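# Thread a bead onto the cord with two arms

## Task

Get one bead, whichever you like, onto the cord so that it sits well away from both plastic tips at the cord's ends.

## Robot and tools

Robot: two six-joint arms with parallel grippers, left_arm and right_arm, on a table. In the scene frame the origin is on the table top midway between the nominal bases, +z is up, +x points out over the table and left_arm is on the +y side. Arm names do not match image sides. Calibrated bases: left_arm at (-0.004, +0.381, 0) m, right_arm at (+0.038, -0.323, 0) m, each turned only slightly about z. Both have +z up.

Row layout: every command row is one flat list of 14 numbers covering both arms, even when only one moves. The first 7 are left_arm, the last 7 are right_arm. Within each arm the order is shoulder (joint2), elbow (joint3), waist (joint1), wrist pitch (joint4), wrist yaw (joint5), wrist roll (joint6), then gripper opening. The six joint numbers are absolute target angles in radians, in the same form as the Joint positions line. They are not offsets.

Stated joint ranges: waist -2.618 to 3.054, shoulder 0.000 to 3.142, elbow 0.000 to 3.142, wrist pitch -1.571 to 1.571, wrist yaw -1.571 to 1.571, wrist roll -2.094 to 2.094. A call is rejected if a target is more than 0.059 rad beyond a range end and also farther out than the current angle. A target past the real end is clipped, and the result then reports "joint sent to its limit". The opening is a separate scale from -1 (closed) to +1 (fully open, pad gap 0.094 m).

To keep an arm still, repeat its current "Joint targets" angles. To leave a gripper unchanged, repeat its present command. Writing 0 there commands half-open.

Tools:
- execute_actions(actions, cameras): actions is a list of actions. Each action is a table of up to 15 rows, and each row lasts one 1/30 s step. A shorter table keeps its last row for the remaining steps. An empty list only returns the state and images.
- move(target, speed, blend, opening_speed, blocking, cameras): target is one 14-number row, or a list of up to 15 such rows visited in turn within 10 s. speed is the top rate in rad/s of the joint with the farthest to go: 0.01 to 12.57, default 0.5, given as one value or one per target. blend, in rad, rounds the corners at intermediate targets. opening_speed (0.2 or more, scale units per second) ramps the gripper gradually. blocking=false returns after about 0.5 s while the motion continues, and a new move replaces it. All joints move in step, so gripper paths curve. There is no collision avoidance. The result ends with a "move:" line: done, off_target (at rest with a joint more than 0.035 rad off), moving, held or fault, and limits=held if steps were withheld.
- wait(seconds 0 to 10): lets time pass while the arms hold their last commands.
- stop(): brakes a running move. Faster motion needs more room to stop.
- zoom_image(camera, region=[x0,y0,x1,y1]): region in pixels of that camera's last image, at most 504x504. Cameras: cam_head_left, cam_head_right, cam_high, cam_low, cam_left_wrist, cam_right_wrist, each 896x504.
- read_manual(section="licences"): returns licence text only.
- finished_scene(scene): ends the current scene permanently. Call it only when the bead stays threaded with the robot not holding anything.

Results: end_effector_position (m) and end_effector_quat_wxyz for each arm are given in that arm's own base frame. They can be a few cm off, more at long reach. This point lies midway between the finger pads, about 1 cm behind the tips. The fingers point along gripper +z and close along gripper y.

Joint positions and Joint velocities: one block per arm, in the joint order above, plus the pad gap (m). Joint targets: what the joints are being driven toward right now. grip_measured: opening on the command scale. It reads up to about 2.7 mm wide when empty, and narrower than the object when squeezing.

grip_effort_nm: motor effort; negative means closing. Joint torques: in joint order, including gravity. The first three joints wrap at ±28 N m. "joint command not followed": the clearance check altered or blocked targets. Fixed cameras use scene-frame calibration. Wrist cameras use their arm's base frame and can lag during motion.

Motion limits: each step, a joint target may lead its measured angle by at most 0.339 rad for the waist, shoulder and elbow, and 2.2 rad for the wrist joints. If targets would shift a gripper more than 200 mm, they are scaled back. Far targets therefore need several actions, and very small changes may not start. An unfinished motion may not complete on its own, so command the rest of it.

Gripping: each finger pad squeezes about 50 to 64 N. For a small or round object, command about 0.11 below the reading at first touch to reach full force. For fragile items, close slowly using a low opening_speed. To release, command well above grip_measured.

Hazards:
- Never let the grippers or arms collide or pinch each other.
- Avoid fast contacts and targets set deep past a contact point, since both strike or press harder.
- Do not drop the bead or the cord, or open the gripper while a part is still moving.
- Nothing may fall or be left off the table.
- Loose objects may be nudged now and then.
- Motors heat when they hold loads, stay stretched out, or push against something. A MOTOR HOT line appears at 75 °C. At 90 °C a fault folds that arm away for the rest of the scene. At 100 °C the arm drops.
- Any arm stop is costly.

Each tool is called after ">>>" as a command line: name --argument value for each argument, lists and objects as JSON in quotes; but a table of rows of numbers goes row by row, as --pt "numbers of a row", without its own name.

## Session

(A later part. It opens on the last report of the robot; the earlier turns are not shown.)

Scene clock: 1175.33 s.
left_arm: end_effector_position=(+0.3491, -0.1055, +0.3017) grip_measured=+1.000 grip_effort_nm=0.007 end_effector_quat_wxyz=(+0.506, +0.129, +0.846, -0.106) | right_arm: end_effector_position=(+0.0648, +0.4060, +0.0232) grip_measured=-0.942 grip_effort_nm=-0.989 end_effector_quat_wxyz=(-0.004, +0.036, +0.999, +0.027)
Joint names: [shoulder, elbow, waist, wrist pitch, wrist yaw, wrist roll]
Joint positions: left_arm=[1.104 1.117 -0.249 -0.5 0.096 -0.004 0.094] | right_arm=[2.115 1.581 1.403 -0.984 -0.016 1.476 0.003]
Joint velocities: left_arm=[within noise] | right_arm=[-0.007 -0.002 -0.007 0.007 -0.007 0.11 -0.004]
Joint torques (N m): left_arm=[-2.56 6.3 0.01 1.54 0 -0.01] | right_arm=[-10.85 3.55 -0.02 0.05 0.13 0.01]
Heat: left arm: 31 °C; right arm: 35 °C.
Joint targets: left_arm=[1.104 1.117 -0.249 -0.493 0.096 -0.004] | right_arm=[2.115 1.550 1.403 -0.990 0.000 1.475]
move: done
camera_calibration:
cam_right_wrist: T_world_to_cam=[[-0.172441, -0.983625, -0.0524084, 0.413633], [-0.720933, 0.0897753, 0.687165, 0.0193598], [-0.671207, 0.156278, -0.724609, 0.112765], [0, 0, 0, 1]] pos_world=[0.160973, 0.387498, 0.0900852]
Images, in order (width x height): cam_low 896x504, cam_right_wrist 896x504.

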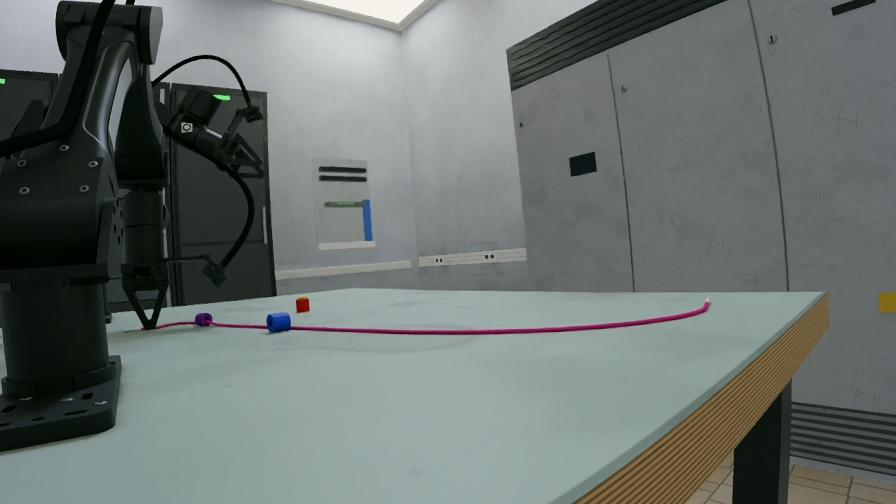

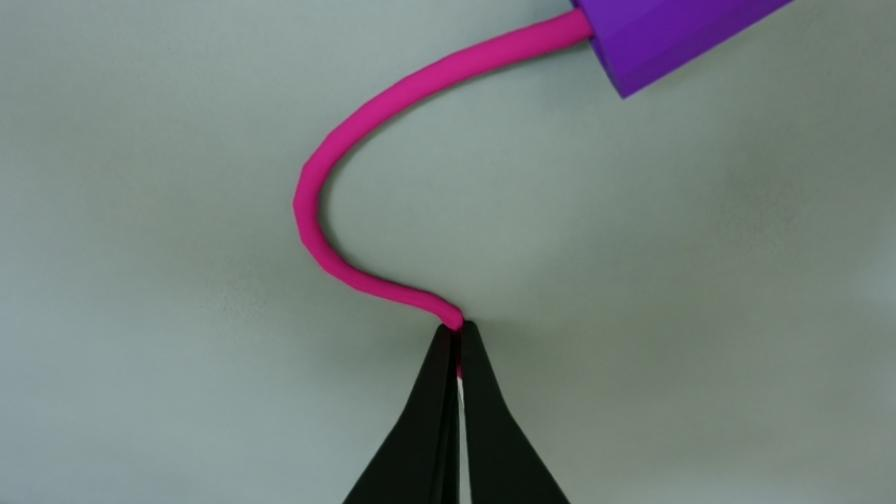

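>>> move --pt "1.104 1.117 -0.249 -0.493 0.096 -0.004 1.0 2.06 1.585 1.30 -1.08 -0.8 1.571 -0.97" --pt "1.104 1.117 -0.249 -0.493 0.096 -0.004 1.0 2.04 1.58 0.606 -1.10 -1.06 1.571 -0.97" --speed 0.5 --blend '[0.2, 0]'

>>> zoom_image --camera "cam_low" --region '[180, 150, 340, 290]'

Scene clock: 1223.63 s.
left_arm: end_effector_position=(+0.3491, -0.1055, +0.3017) grip_measured=+1.000 grip_effort_nm=0.007 end_effector_quat_wxyz=(+0.506, +0.129, +0.846, -0.106) | right_arm: end_effector_position=(+0.2376, +0.3488, +0.1199) grip_measured=-0.946 grip_effort_nm=-1.057 end_effector_quat_wxyz=(-0.437, +0.404, +0.770, +0.230)
Joint names: [shoulder, elbow, waist, wrist pitch, wrist yaw, wrist roll]
Joint positions: left_arm=[1.104 1.117 -0.249 -0.5 0.096 -0.004 0.094] | right_arm=[2.088 1.581 0.599 -1.069 -1.032 1.561 0.003]
Joint velocities: within noise
Joint torques (N m): left_arm=[-2.55 6.31 0.01 1.55 0 -0.01] | right_arm=[-14.45 5.7 0.66 -0.29 -0.72 0.11]
Heat: left arm: 31 °C; right arm: 37 °C.
Joint targets: left_arm=[1.104 1.117 -0.249 -0.493 0.096 -0.004] | right_arm=[2.040 1.580 0.606 -1.100 -1.060 1.571]
move: off_target (right_arm); right_arm: the shoulder is farthest, 0.048 rad from its target
camera_calibration:
cam_left_wrist: T_world_to_cam=[[-0.383732, -0.921166, -0.0648371, 0.0607603], [-0.861078, 0.382298, -0.33525, 0.468009], [0.333608, -0.0728161, -0.939896, 0.272517], [0, 0, 0, 1]] pos_world=[0.335395, -0.103105, 0.416977]
cam_right_wrist: T_world_to_cam=[[-0.848396, -0.522687, 0.083808, 0.375728], [0.175282, -0.127989, 0.976163, -0.0889674], [-0.499501, 0.842863, 0.200203, -0.0834474], [0, 0, 0, 1]] pos_world=[0.292678, 0.255336, 0.0720642]

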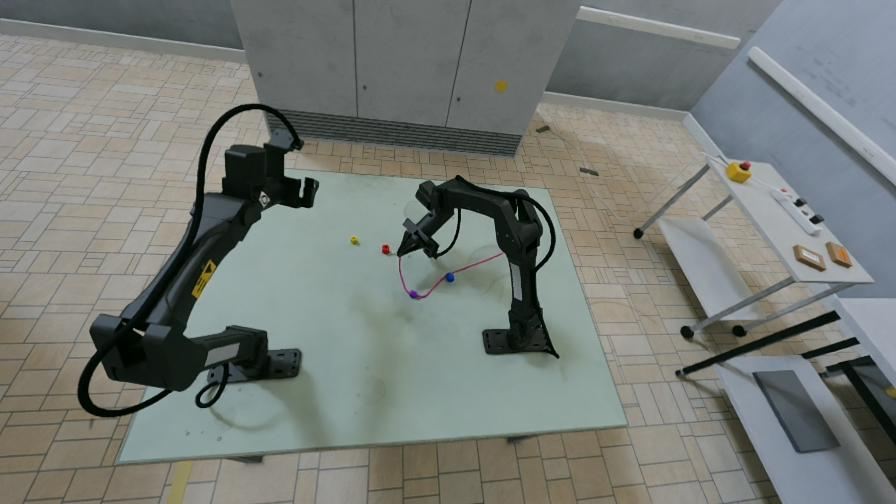

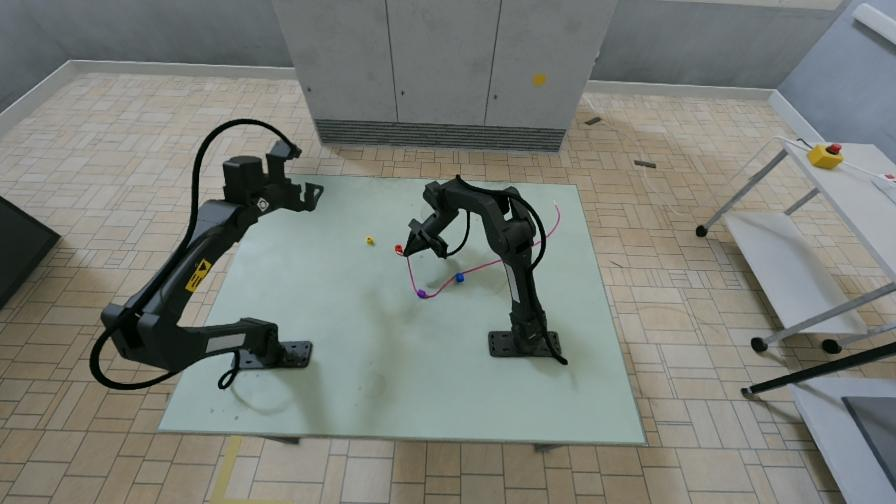

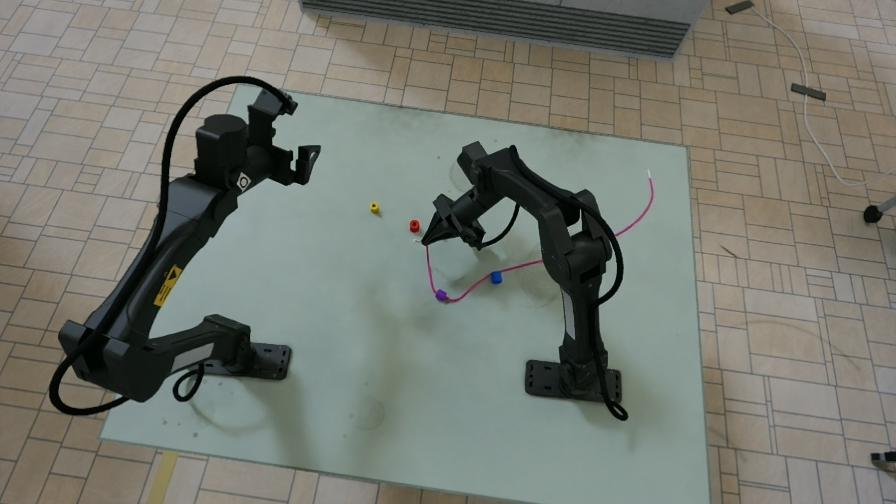

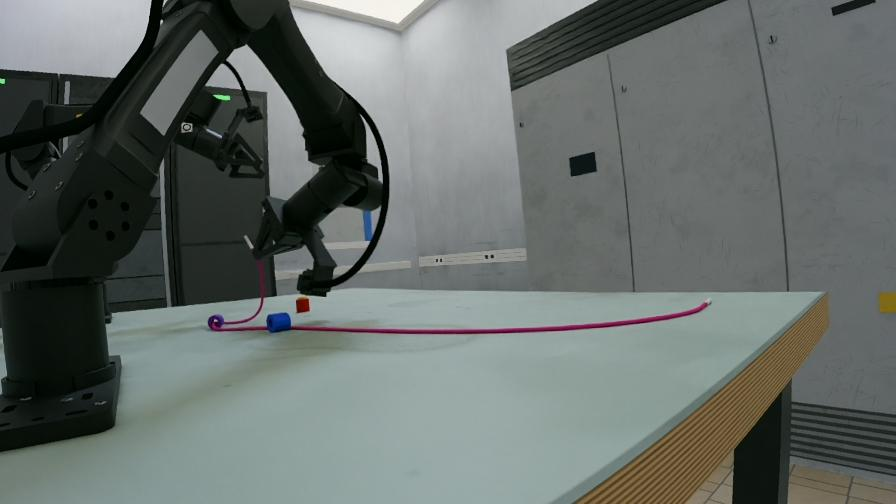

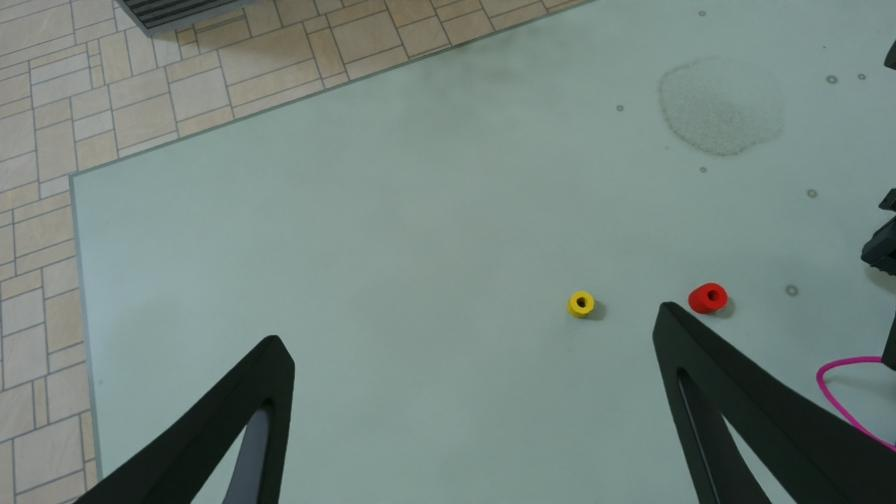

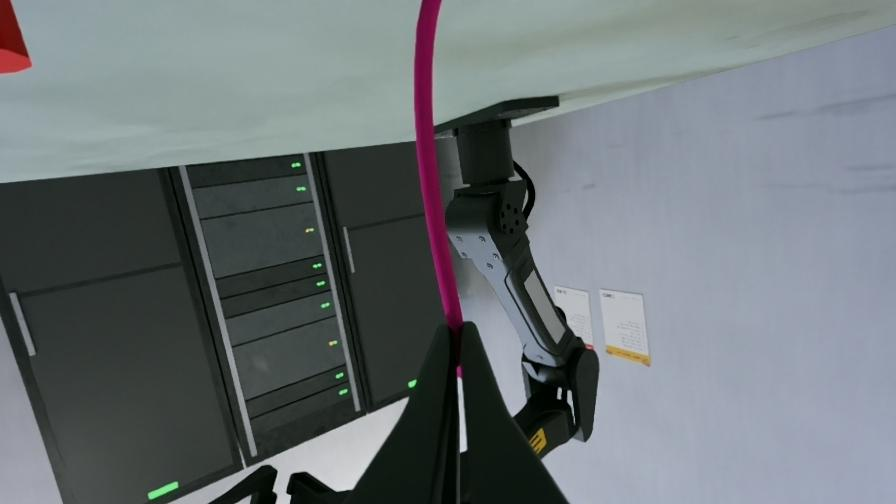

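Scaled by 3.150 from the camera's 896x504 image, which has a finer 1280x720 frame.

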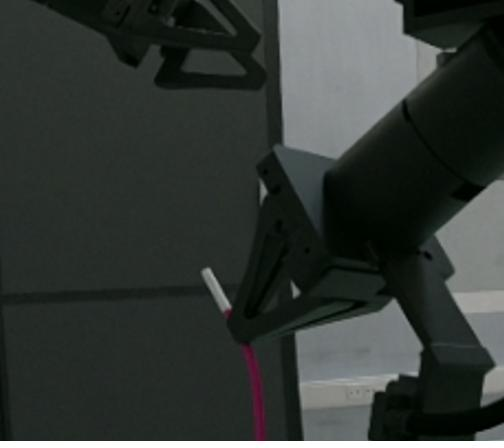

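>>> zoom_image --camera "cam_left_wrist" --region '[660, 260, 760, 340]'

>>> zoom_image --camera "cam_left_wrist" --region '[530, 260, 630, 340]'

>>> zoom_image --camera "cam_low" --region '[255, 285, 325, 345]'

Scaled by 5.040 from the camera's 896x504 image, which has a finer 1280x720 frame.

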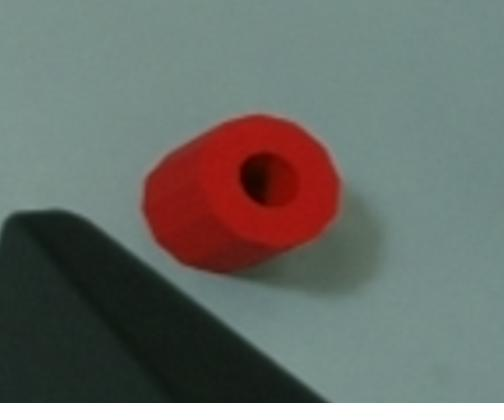

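Scaled by 5.040 from the camera's 896x504 image, which has a finer 1280x720 frame.

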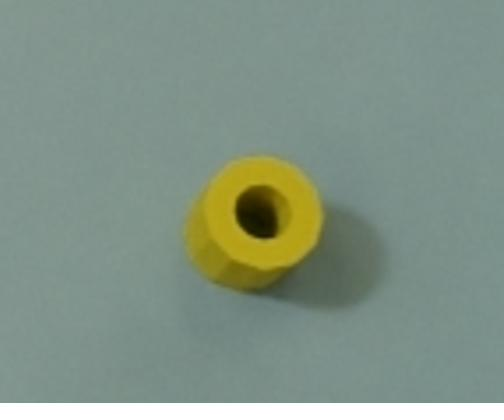

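Scaled by 7.200 from the camera's 896x504 image, which has a finer 1280x720 frame.

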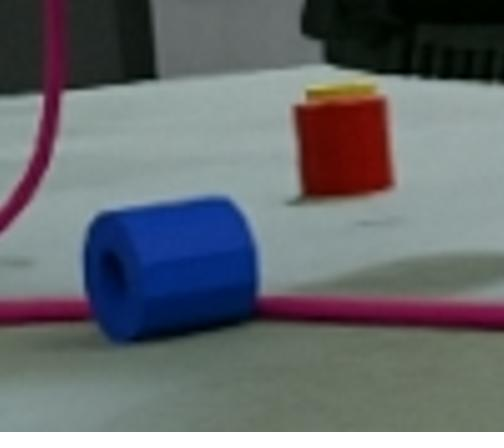

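>>> move --target '[2.31, 2.22, -0.525, -1.467, 0.0, 0.0, 0.0, 2.088, 1.581, 0.599, -1.069, -1.032, 1.561, -0.97]' --speed 0.7 --opening_speed 1.0

Scene clock: 1279.93 s.
left_arm: end_effector_position=(+0.3870, -0.2228, +0.1003) grip_measured=+0.002 grip_effort_nm=-0.095 end_effector_quat_wxyz=(+0.001, +0.256, +0.967, -0.003) | right_arm: end_effector_position=(+0.2379, +0.3481, +0.1187) grip_measured=-0.946 grip_effort_nm=-1.057 end_effector_quat_wxyz=(-0.433, +0.405, +0.772, +0.229)
Joint names: [shoulder, elbow, waist, wrist pitch, wrist yaw, wrist roll]
Joint positions: left_arm=[2.3 2.191 -0.522 -1.459 0.006 -0.004 0.047] | right_arm=[2.088 1.581 0.599 -1.07 -1.024 1.561 0.003]
Joint velocities: left_arm=[-0.007 0.002 -0.046 0.007 -0.007 -0.007 0] | right_arm=[within noise]
Joint torques (N m): left_arm=[-11.17 7.45 -0.24 0.26 -0.05 0.03] | right_arm=[-10.58 5.79 -0.03 0.03 -0.53 -0.01]
Heat: left arm: 31 °C; right arm: 43 °C.
Joint targets: left_arm=[2.310 2.220 -0.525 -1.467 0.000 0.000] | right_arm=[2.088 1.581 0.599 -1.069 -1.032 1.561]
move: done
camera_calibration:
cam_left_wrist: T_world_to_cam=[[-0.603296, -0.797484, 0.00734306, 0.0594817], [-0.586742, 0.450068, 0.673181, 0.285743], [-0.540156, 0.401819, -0.739441, 0.485801], [0, 0, 0, 1]] pos_world=[0.465951, -0.276372, 0.166428]
cam_right_wrist: T_world_to_cam=[[-0.848622, -0.522363, 0.0835298, 0.37575], [0.170764, -0.121056, 0.977847, -0.0893939], [-0.50068, 0.844087, 0.191932, -0.0816087], [0, 0, 0, 1]] pos_world=[0.293275, 0.254341, 0.0716905]

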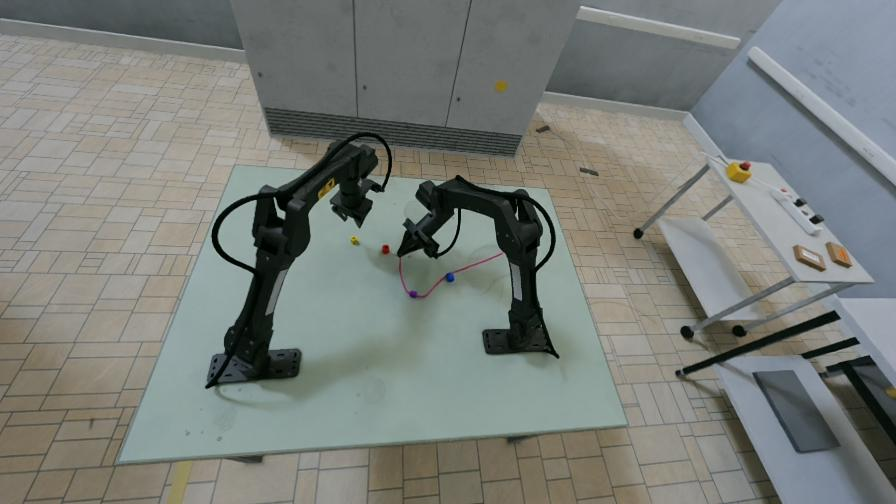

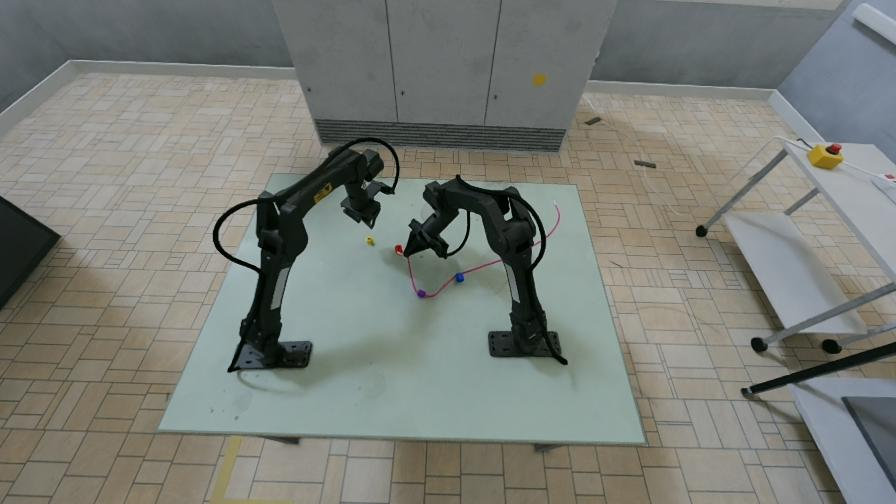

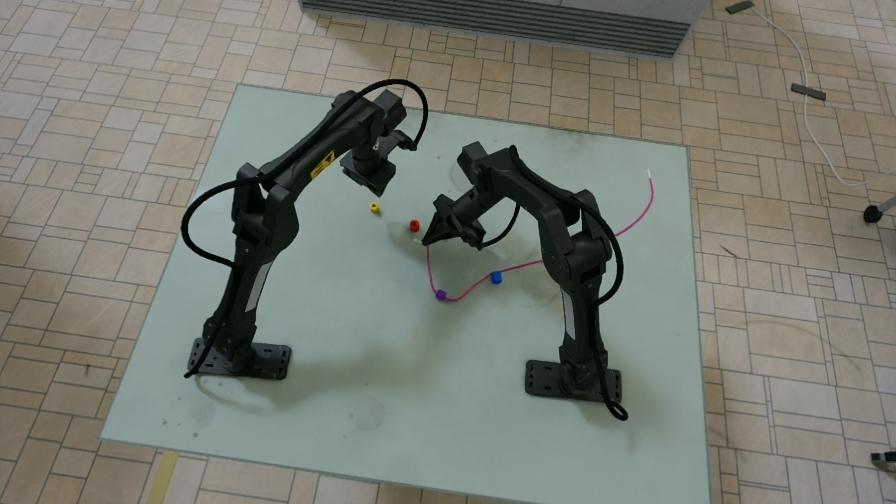

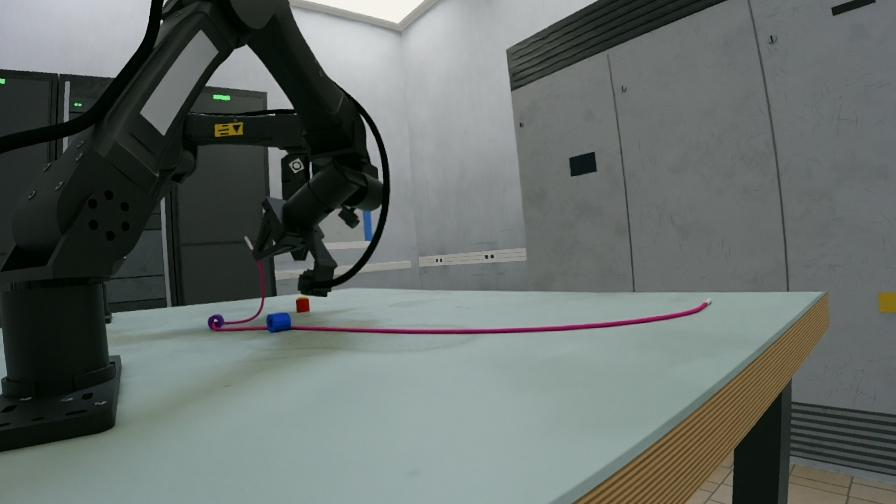

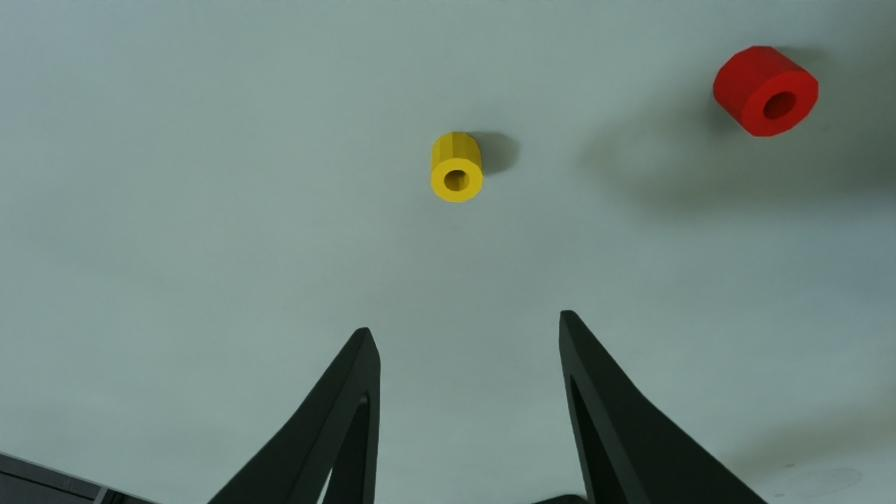

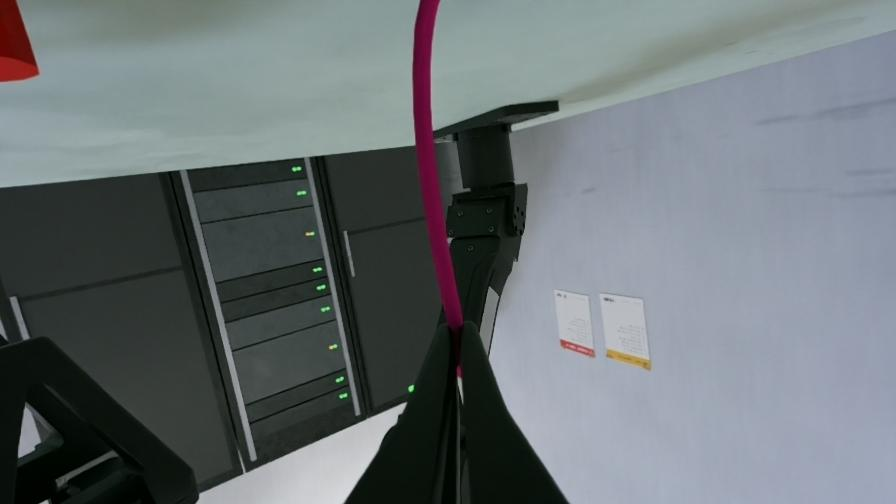

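>>> move --target '[2.325, 1.868, -0.522, -1.115, 0.0, 0.0, 0.0, 2.088, 1.581, 0.599, -1.069, -1.032, 1.561, -0.97]' --speed 0.3 --cameras '["cam_left_wrist", "cam_low"]'

>>> zoom_image --camera "cam_left_wrist" --region '[330, 220, 630, 420]'

Scene clock: 1305.63 s.
left_arm: end_effector_position=(+0.3859, -0.2220, +0.0168) grip_measured=+0.002 grip_effort_nm=-0.090 end_effector_quat_wxyz=(+0.001, +0.256, +0.967, -0.003) | right_arm: end_effector_position=(+0.2380, +0.3480, +0.1185) grip_measured=-0.946 grip_effort_nm=-1.057 end_effector_quat_wxyz=(-0.433, +0.405, +0.772, +0.229)
Joint names: [shoulder, elbow, waist, wrist pitch, wrist yaw, wrist roll]
Joint positions: left_arm=[2.306 1.87 -0.522 -1.131 0.005 -0.004 0.047] | right_arm=[2.088 1.581 0.599 -1.07 -1.023 1.561 0.003]
Joint velocities: within noise
Joint torques (N m): left_arm=[-10.52 5.08 0.01 0.48 -0.06 0.03] | right_arm=[-10.63 5.79 0.02 0.03 -0.53 0.03]
Heat: left arm: 28 °C; right arm: 39 °C.
Joint targets: left_arm=[2.325 1.868 -0.522 -1.115 0.000 0.000] | right_arm=[2.088 1.581 0.599 -1.069 -1.032 1.561]
move: done
camera_calibration:
cam_left_wrist: T_world_to_cam=[[-0.603263, -0.797516, 0.00652512, 0.0601128], [-0.58703, 0.449555, 0.673273, 0.340934], [-0.539879, 0.40233, -0.739366, 0.423148], [0, 0, 0, 1]] pos_world=[0.464851, -0.275572, 0.0829272]
Images, in order (width x height): cam_low 896x504, cam_left_wrist 896x504.

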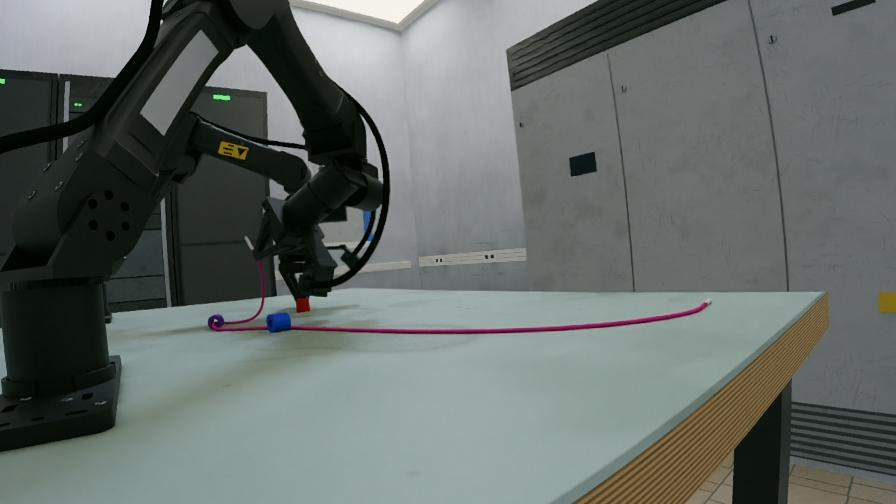

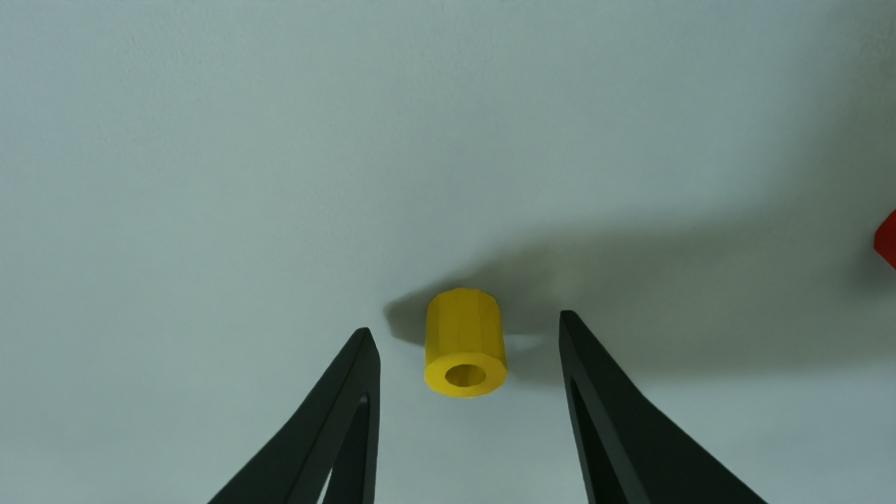

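Scaled by 1.680 from the camera's 896x504 image, which has a finer 1280x720 frame.

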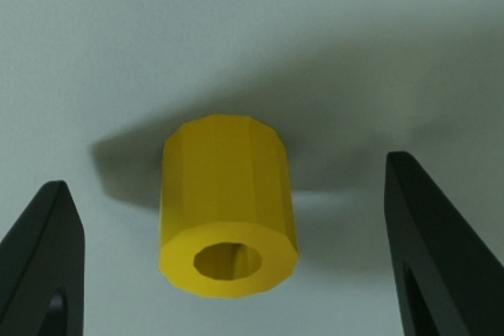

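>>> move --pt "2.325 1.828 -0.522 -1.095 0.0 0.0 0.0 2.088 1.581 0.599 -1.069 -1.032 1.561 -0.97" --pt "2.325 1.828 -0.522 -1.095 0.0 0.0 -0.7 2.088 1.581 0.599 -1.069 -1.032 1.561 -0.97" --speed 0.2 --opening_speed 0.4 --cameras '["cam_left_wrist"]'

>>> zoom_image --camera "cam_left_wrist" --region '[330, 220, 630, 420]'

Scene clock: 1326.30 s.
left_arm: end_effector_position=(+0.3831, -0.2191, +0.0098) grip_measured=-0.623 grip_effort_nm=-1.009 end_effector_quat_wxyz=(-0.003, +0.256, +0.967, +0.001) | right_arm: end_effector_position=(+0.2380, +0.3480, +0.1185) grip_measured=-0.946 grip_effort_nm=-1.057 end_effector_quat_wxyz=(-0.433, +0.405, +0.772, +0.229)
Joint names: [shoulder, elbow, waist, wrist pitch, wrist yaw, wrist roll]
Joint positions: left_arm=[2.306 1.842 -0.522 -1.112 -0.001 -0.004 0.018] | right_arm=[2.088 1.581 0.599 -1.07 -1.023 1.561 0.003]
Joint velocities: within noise
Joint torques (N m): left_arm=[-10.47 4.18 -0.01 0.48 -0.01 0.03] | right_arm=[-10.59 5.72 0.03 0.01 -0.53 0.02]
Heat: left arm: 27 °C; right arm: 39 °C.
Joint targets: left_arm=[2.325 1.828 -0.522 -1.095 0.000 0.000] | right_arm=[2.088 1.581 0.599 -1.069 -1.032 1.561]
move: done
camera_calibration:
cam_left_wrist: T_world_to_cam=[[-0.603277, -0.797529, 0.00207551, 0.0607455], [-0.583336, 0.443026, 0.680769, 0.339751], [-0.543853, 0.409482, -0.732495, 0.418344], [0, 0, 0, 1]] pos_world=[0.462353, -0.273377, 0.0750168]
Images, in order (width x height): cam_left_wrist 896x504.

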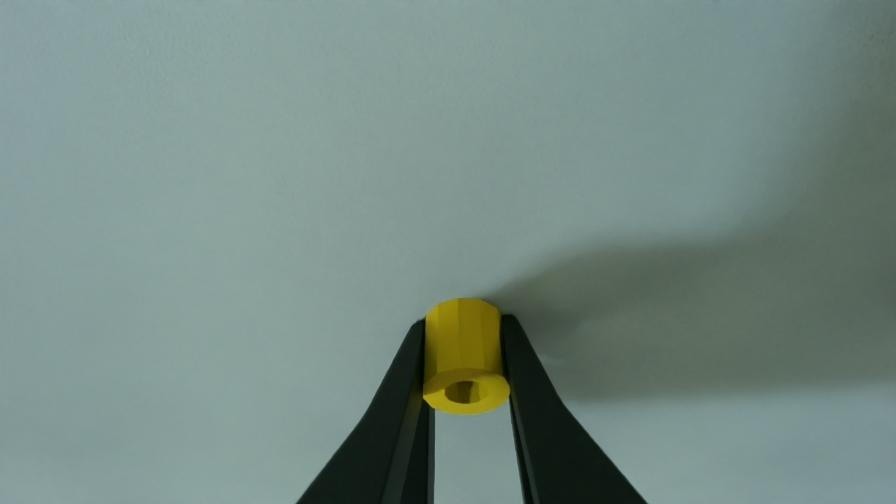

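Scaled by 1.680 from the camera's 896x504 image, which has a finer 1280x720 frame.

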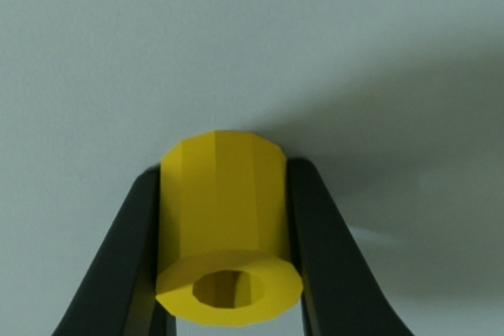

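>>> move --pt "2.325 1.828 -0.522 -1.095 0.0 0.0 -0.4 2.088 1.581 0.599 -1.069 -1.032 1.561 -0.97" --pt "2.325 1.915 -0.522 -1.12 0.0 0.0 -0.4 2.088 1.581 0.599 -1.069 -1.032 1.561 -0.97" --speed 0.2 --opening_speed 0.5 --cameras '["cam_left_wrist"]'

Scene clock: 1404.73 s.
left_arm: end_effector_position=(+0.3948, -0.2260, +0.0218) grip_measured=-0.402 grip_effort_nm=0.095 end_effector_quat_wxyz=(+0.019, +0.256, +0.966, -0.005) | right_arm: end_effector_position=(+0.2380, +0.3480, +0.1185) grip_measured=-0.946 grip_effort_nm=-1.057 end_effector_quat_wxyz=(-0.433, +0.405, +0.772, +0.229)
Joint names: [shoulder, elbow, waist, wrist pitch, wrist yaw, wrist roll]
Joint positions: left_arm=[2.306 1.889 -0.522 -1.115 0 -0.004 0.028] | right_arm=[2.088 1.581 0.599 -1.07 -1.023 1.561 0.003]
Joint velocities: within noise
Joint torques (N m): left_arm=[-10.62 7.3 0.02 0.35 -0.01 0.03] | right_arm=[-10.66 5.76 0.02 0.03 -0.55 0.01]
Heat: left arm: 26 °C; right arm: 39 °C.
Joint targets: left_arm=[2.325 1.915 -0.522 -1.120 0.000 0.000] | right_arm=[2.088 1.581 0.599 -1.069 -1.032 1.561]
move: done
camera_calibration:
cam_left_wrist: T_world_to_cam=[[-0.603255, -0.797542, -0.00321129, 0.0624211], [-0.609138, 0.45814, 0.647348, 0.355874], [-0.514816, 0.392472, -0.762188, 0.421712], [0, 0, 0, 1]] pos_world=[0.471536, -0.278767, 0.09125]
Images, in order (width x height): cam_left_wrist 896x504.

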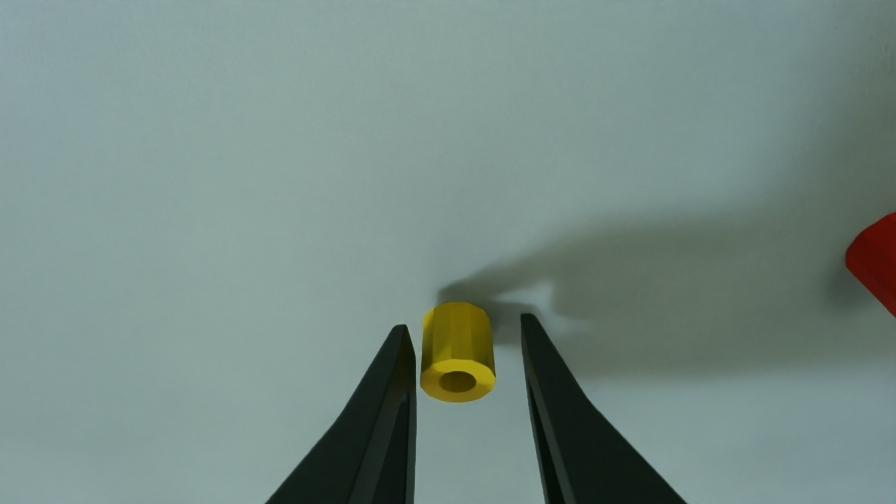

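>>> move --pt "2.325 1.848 -0.522 -1.185 0.0 0.0 -0.4 2.088 1.581 0.599 -1.069 -1.032 1.561 -0.97" --pt "2.325 1.848 -0.522 -1.17 0.0 0.0 -0.7 2.088 1.581 0.599 -1.069 -1.032 1.561 -0.97" --speed 0.2 --opening_speed 0.4 --cameras '["cam_left_wrist"]'

>>> zoom_image --camera "cam_left_wrist" --region '[330, 220, 630, 420]'

Scene clock: 1420.47 s.
left_arm: end_effector_position=(+0.3730, -0.2134, +0.0121) grip_measured=-0.682 grip_effort_nm=-0.989 end_effector_quat_wxyz=(-0.026, +0.256, +0.966, +0.007) | right_arm: end_effector_position=(+0.2380, +0.3480, +0.1185) grip_measured=-0.946 grip_effort_nm=-1.057 end_effector_quat_wxyz=(-0.433, +0.405, +0.772, +0.229)
Joint names: [shoulder, elbow, waist, wrist pitch, wrist yaw, wrist roll]
Joint positions: left_arm=[2.306 1.849 -0.522 -1.168 0 -0.004 0.015] | right_arm=[2.088 1.581 0.599 -1.07 -1.023 1.561 0.003]
Joint velocities: within noise
Joint torques (N m): left_arm=[-10.41 5.03 0.01 0.24 -0.01 0.03] | right_arm=[-10.56 5.76 -0.02 0.02 -0.55 0.01]
Heat: left arm: 26 °C; right arm: 39 °C.
Joint targets: left_arm=[2.325 1.848 -0.522 -1.170 0.000 0.000] | right_arm=[2.088 1.581 0.599 -1.069 -1.032 1.561]
move: done
camera_calibration:
cam_left_wrist: T_world_to_cam=[[-0.603031, -0.797672, 0.00853501, 0.0589586], [-0.553862, 0.426365, 0.715157, 0.3148], [-0.5741, 0.426534, -0.698912, 0.426685], [0, 0, 0, 1]] pos_world=[0.45487, -0.269186, 0.0725805]
Images, in order (width x height): cam_left_wrist 896x504.

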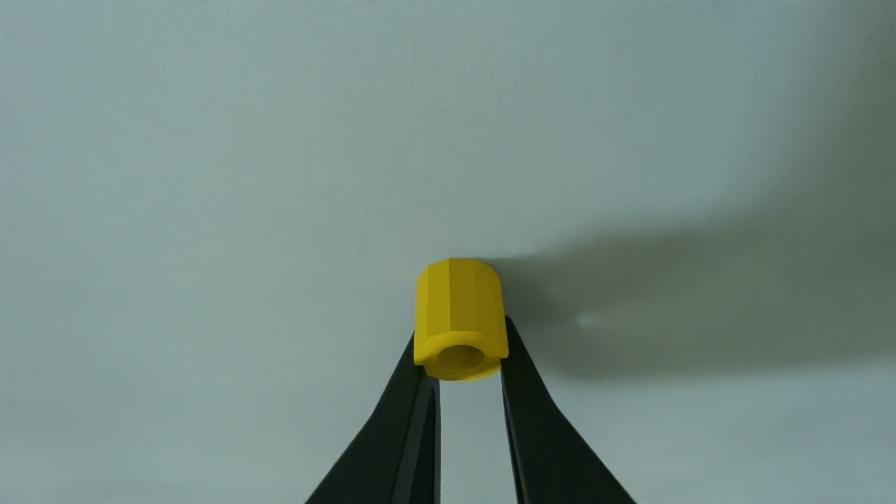

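Scaled by 1.680 from the camera's 896x504 image, which has a finer 1280x720 frame.

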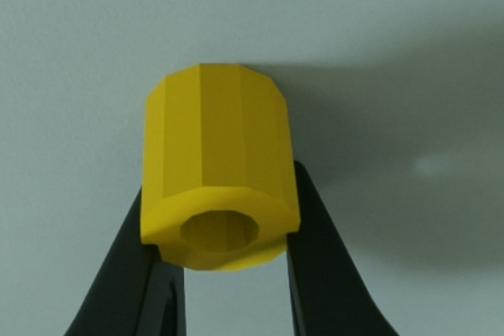

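>>> move --pt "2.325 1.848 -0.522 -1.17 0.0 0.0 -0.4 2.088 1.581 0.599 -1.069 -1.032 1.561 -0.97" --pt "2.325 1.895 -0.522 -1.11 0.0 0.0 -0.4 2.088 1.581 0.599 -1.069 -1.032 1.561 -0.97" --speed 0.2 --opening_speed 0.4 --cameras '["cam_left_wrist"]'

Scene clock: 1434.67 s.
left_arm: end_effector_position=(+0.3869, -0.2215, +0.0163) grip_measured=-0.402 grip_effort_nm=0.100 end_effector_quat_wxyz=(+0.003, +0.256, +0.967, -0.001) | right_arm: end_effector_position=(+0.2380, +0.3480, +0.1185) grip_measured=-0.946 grip_effort_nm=-1.053 end_effector_quat_wxyz=(-0.433, +0.405, +0.772, +0.229)
Joint names: [shoulder, elbow, waist, wrist pitch, wrist yaw, wrist roll]
Joint positions: left_arm=[2.306 1.868 -0.522 -1.126 0 -0.004 0.028] | right_arm=[2.088 1.581 0.599 -1.07 -1.023 1.561 0.003]
Joint velocities: within noise
Joint torques (N m): left_arm=[-10.52 7.34 0.02 0.47 -0.02 0.03] | right_arm=[-10.61 5.78 0.05 0.01 -0.54 0.01]
Heat: left arm: 26 °C; right arm: 39 °C.
Joint targets: left_arm=[2.325 1.895 -0.522 -1.110 0.000 0.000] | right_arm=[2.088 1.581 0.599 -1.069 -1.032 1.561]
move: done
camera_calibration:
cam_left_wrist: T_world_to_cam=[[-0.603258, -0.797546, 0.000879164, 0.0612298], [-0.590618, 0.44748, 0.671514, 0.342589], [-0.535957, 0.404577, -0.740991, 0.422183], [0, 0, 0, 1]] pos_world=[0.465548, -0.275274, 0.0827264]
Images, in order (width x height): cam_left_wrist 896x504.

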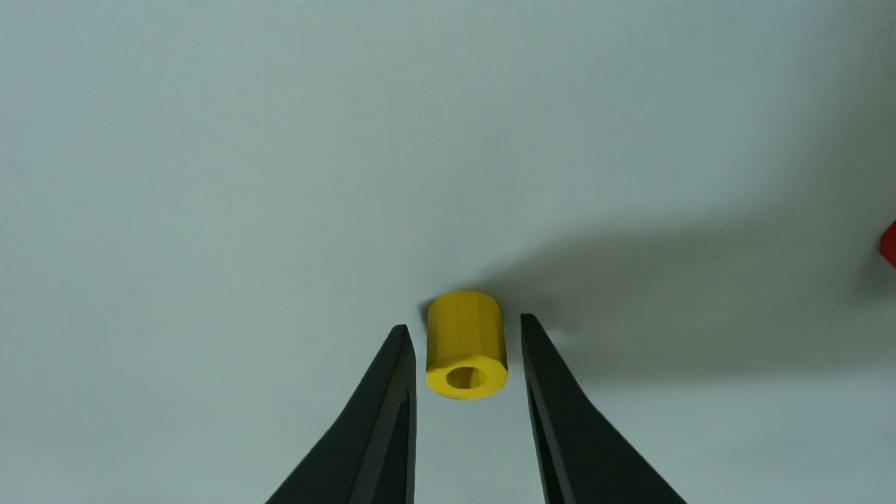

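>>> move --target '[2.325, 1.895, -0.522, -1.11, 0.0, 0.0, -0.7, 2.088, 1.581, 0.599, -1.069, -1.032, 1.561, -0.97]' --speed 0.2 --opening_speed 0.4 --cameras '["cam_left_wrist"]'

>>> zoom_image --camera "cam_left_wrist" --region '[330, 220, 630, 420]'

Scene clock: 1443.30 s.
left_arm: end_effector_position=(+0.3872, -0.2216, +0.0163) grip_measured=-0.629 grip_effort_nm=-1.004 end_effector_quat_wxyz=(+0.004, +0.256, +0.967, -0.001) | right_arm: end_effector_position=(+0.2380, +0.3480, +0.1185) grip_measured=-0.946 grip_effort_nm=-1.053 end_effector_quat_wxyz=(-0.433, +0.405, +0.772, +0.229)
Joint names: [shoulder, elbow, waist, wrist pitch, wrist yaw, wrist roll]
Joint positions: left_arm=[2.306 1.868 -0.522 -1.125 0 -0.004 0.017] | right_arm=[2.088 1.581 0.599 -1.07 -1.023 1.561 0.003]
Joint velocities: within noise
Joint torques (N m): left_arm=[-10.55 7.35 0.02 0.48 -0.02 0.03] | right_arm=[-10.52 5.79 -0.05 0.01 -0.55 0.01]
Heat: left arm: 26 °C; right arm: 39 °C.
Joint targets: left_arm=[2.325 1.895 -0.522 -1.110 0.000 0.000] | right_arm=[2.088 1.581 0.599 -1.069 -1.032 1.561]
move: done
camera_calibration:
cam_left_wrist: T_world_to_cam=[[-0.603253, -0.79755, 0.000733777, 0.0612787], [-0.591249, 0.447828, 0.670727, 0.343139], [-0.535267, 0.404184, -0.741704, 0.422034], [0, 0, 0, 1]] pos_world=[0.465748, -0.275373, 0.0828272]
Images, in order (width x height): cam_left_wrist 896x504.

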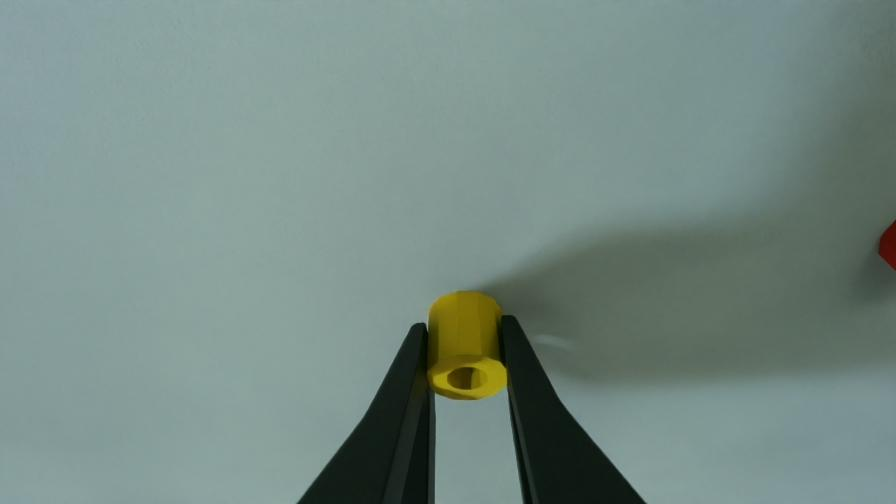

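Scaled by 1.680 from the camera's 896x504 image, which has a finer 1280x720 frame.

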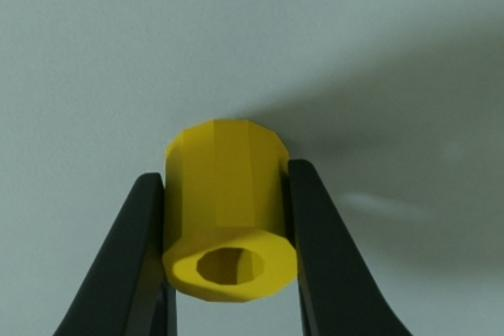

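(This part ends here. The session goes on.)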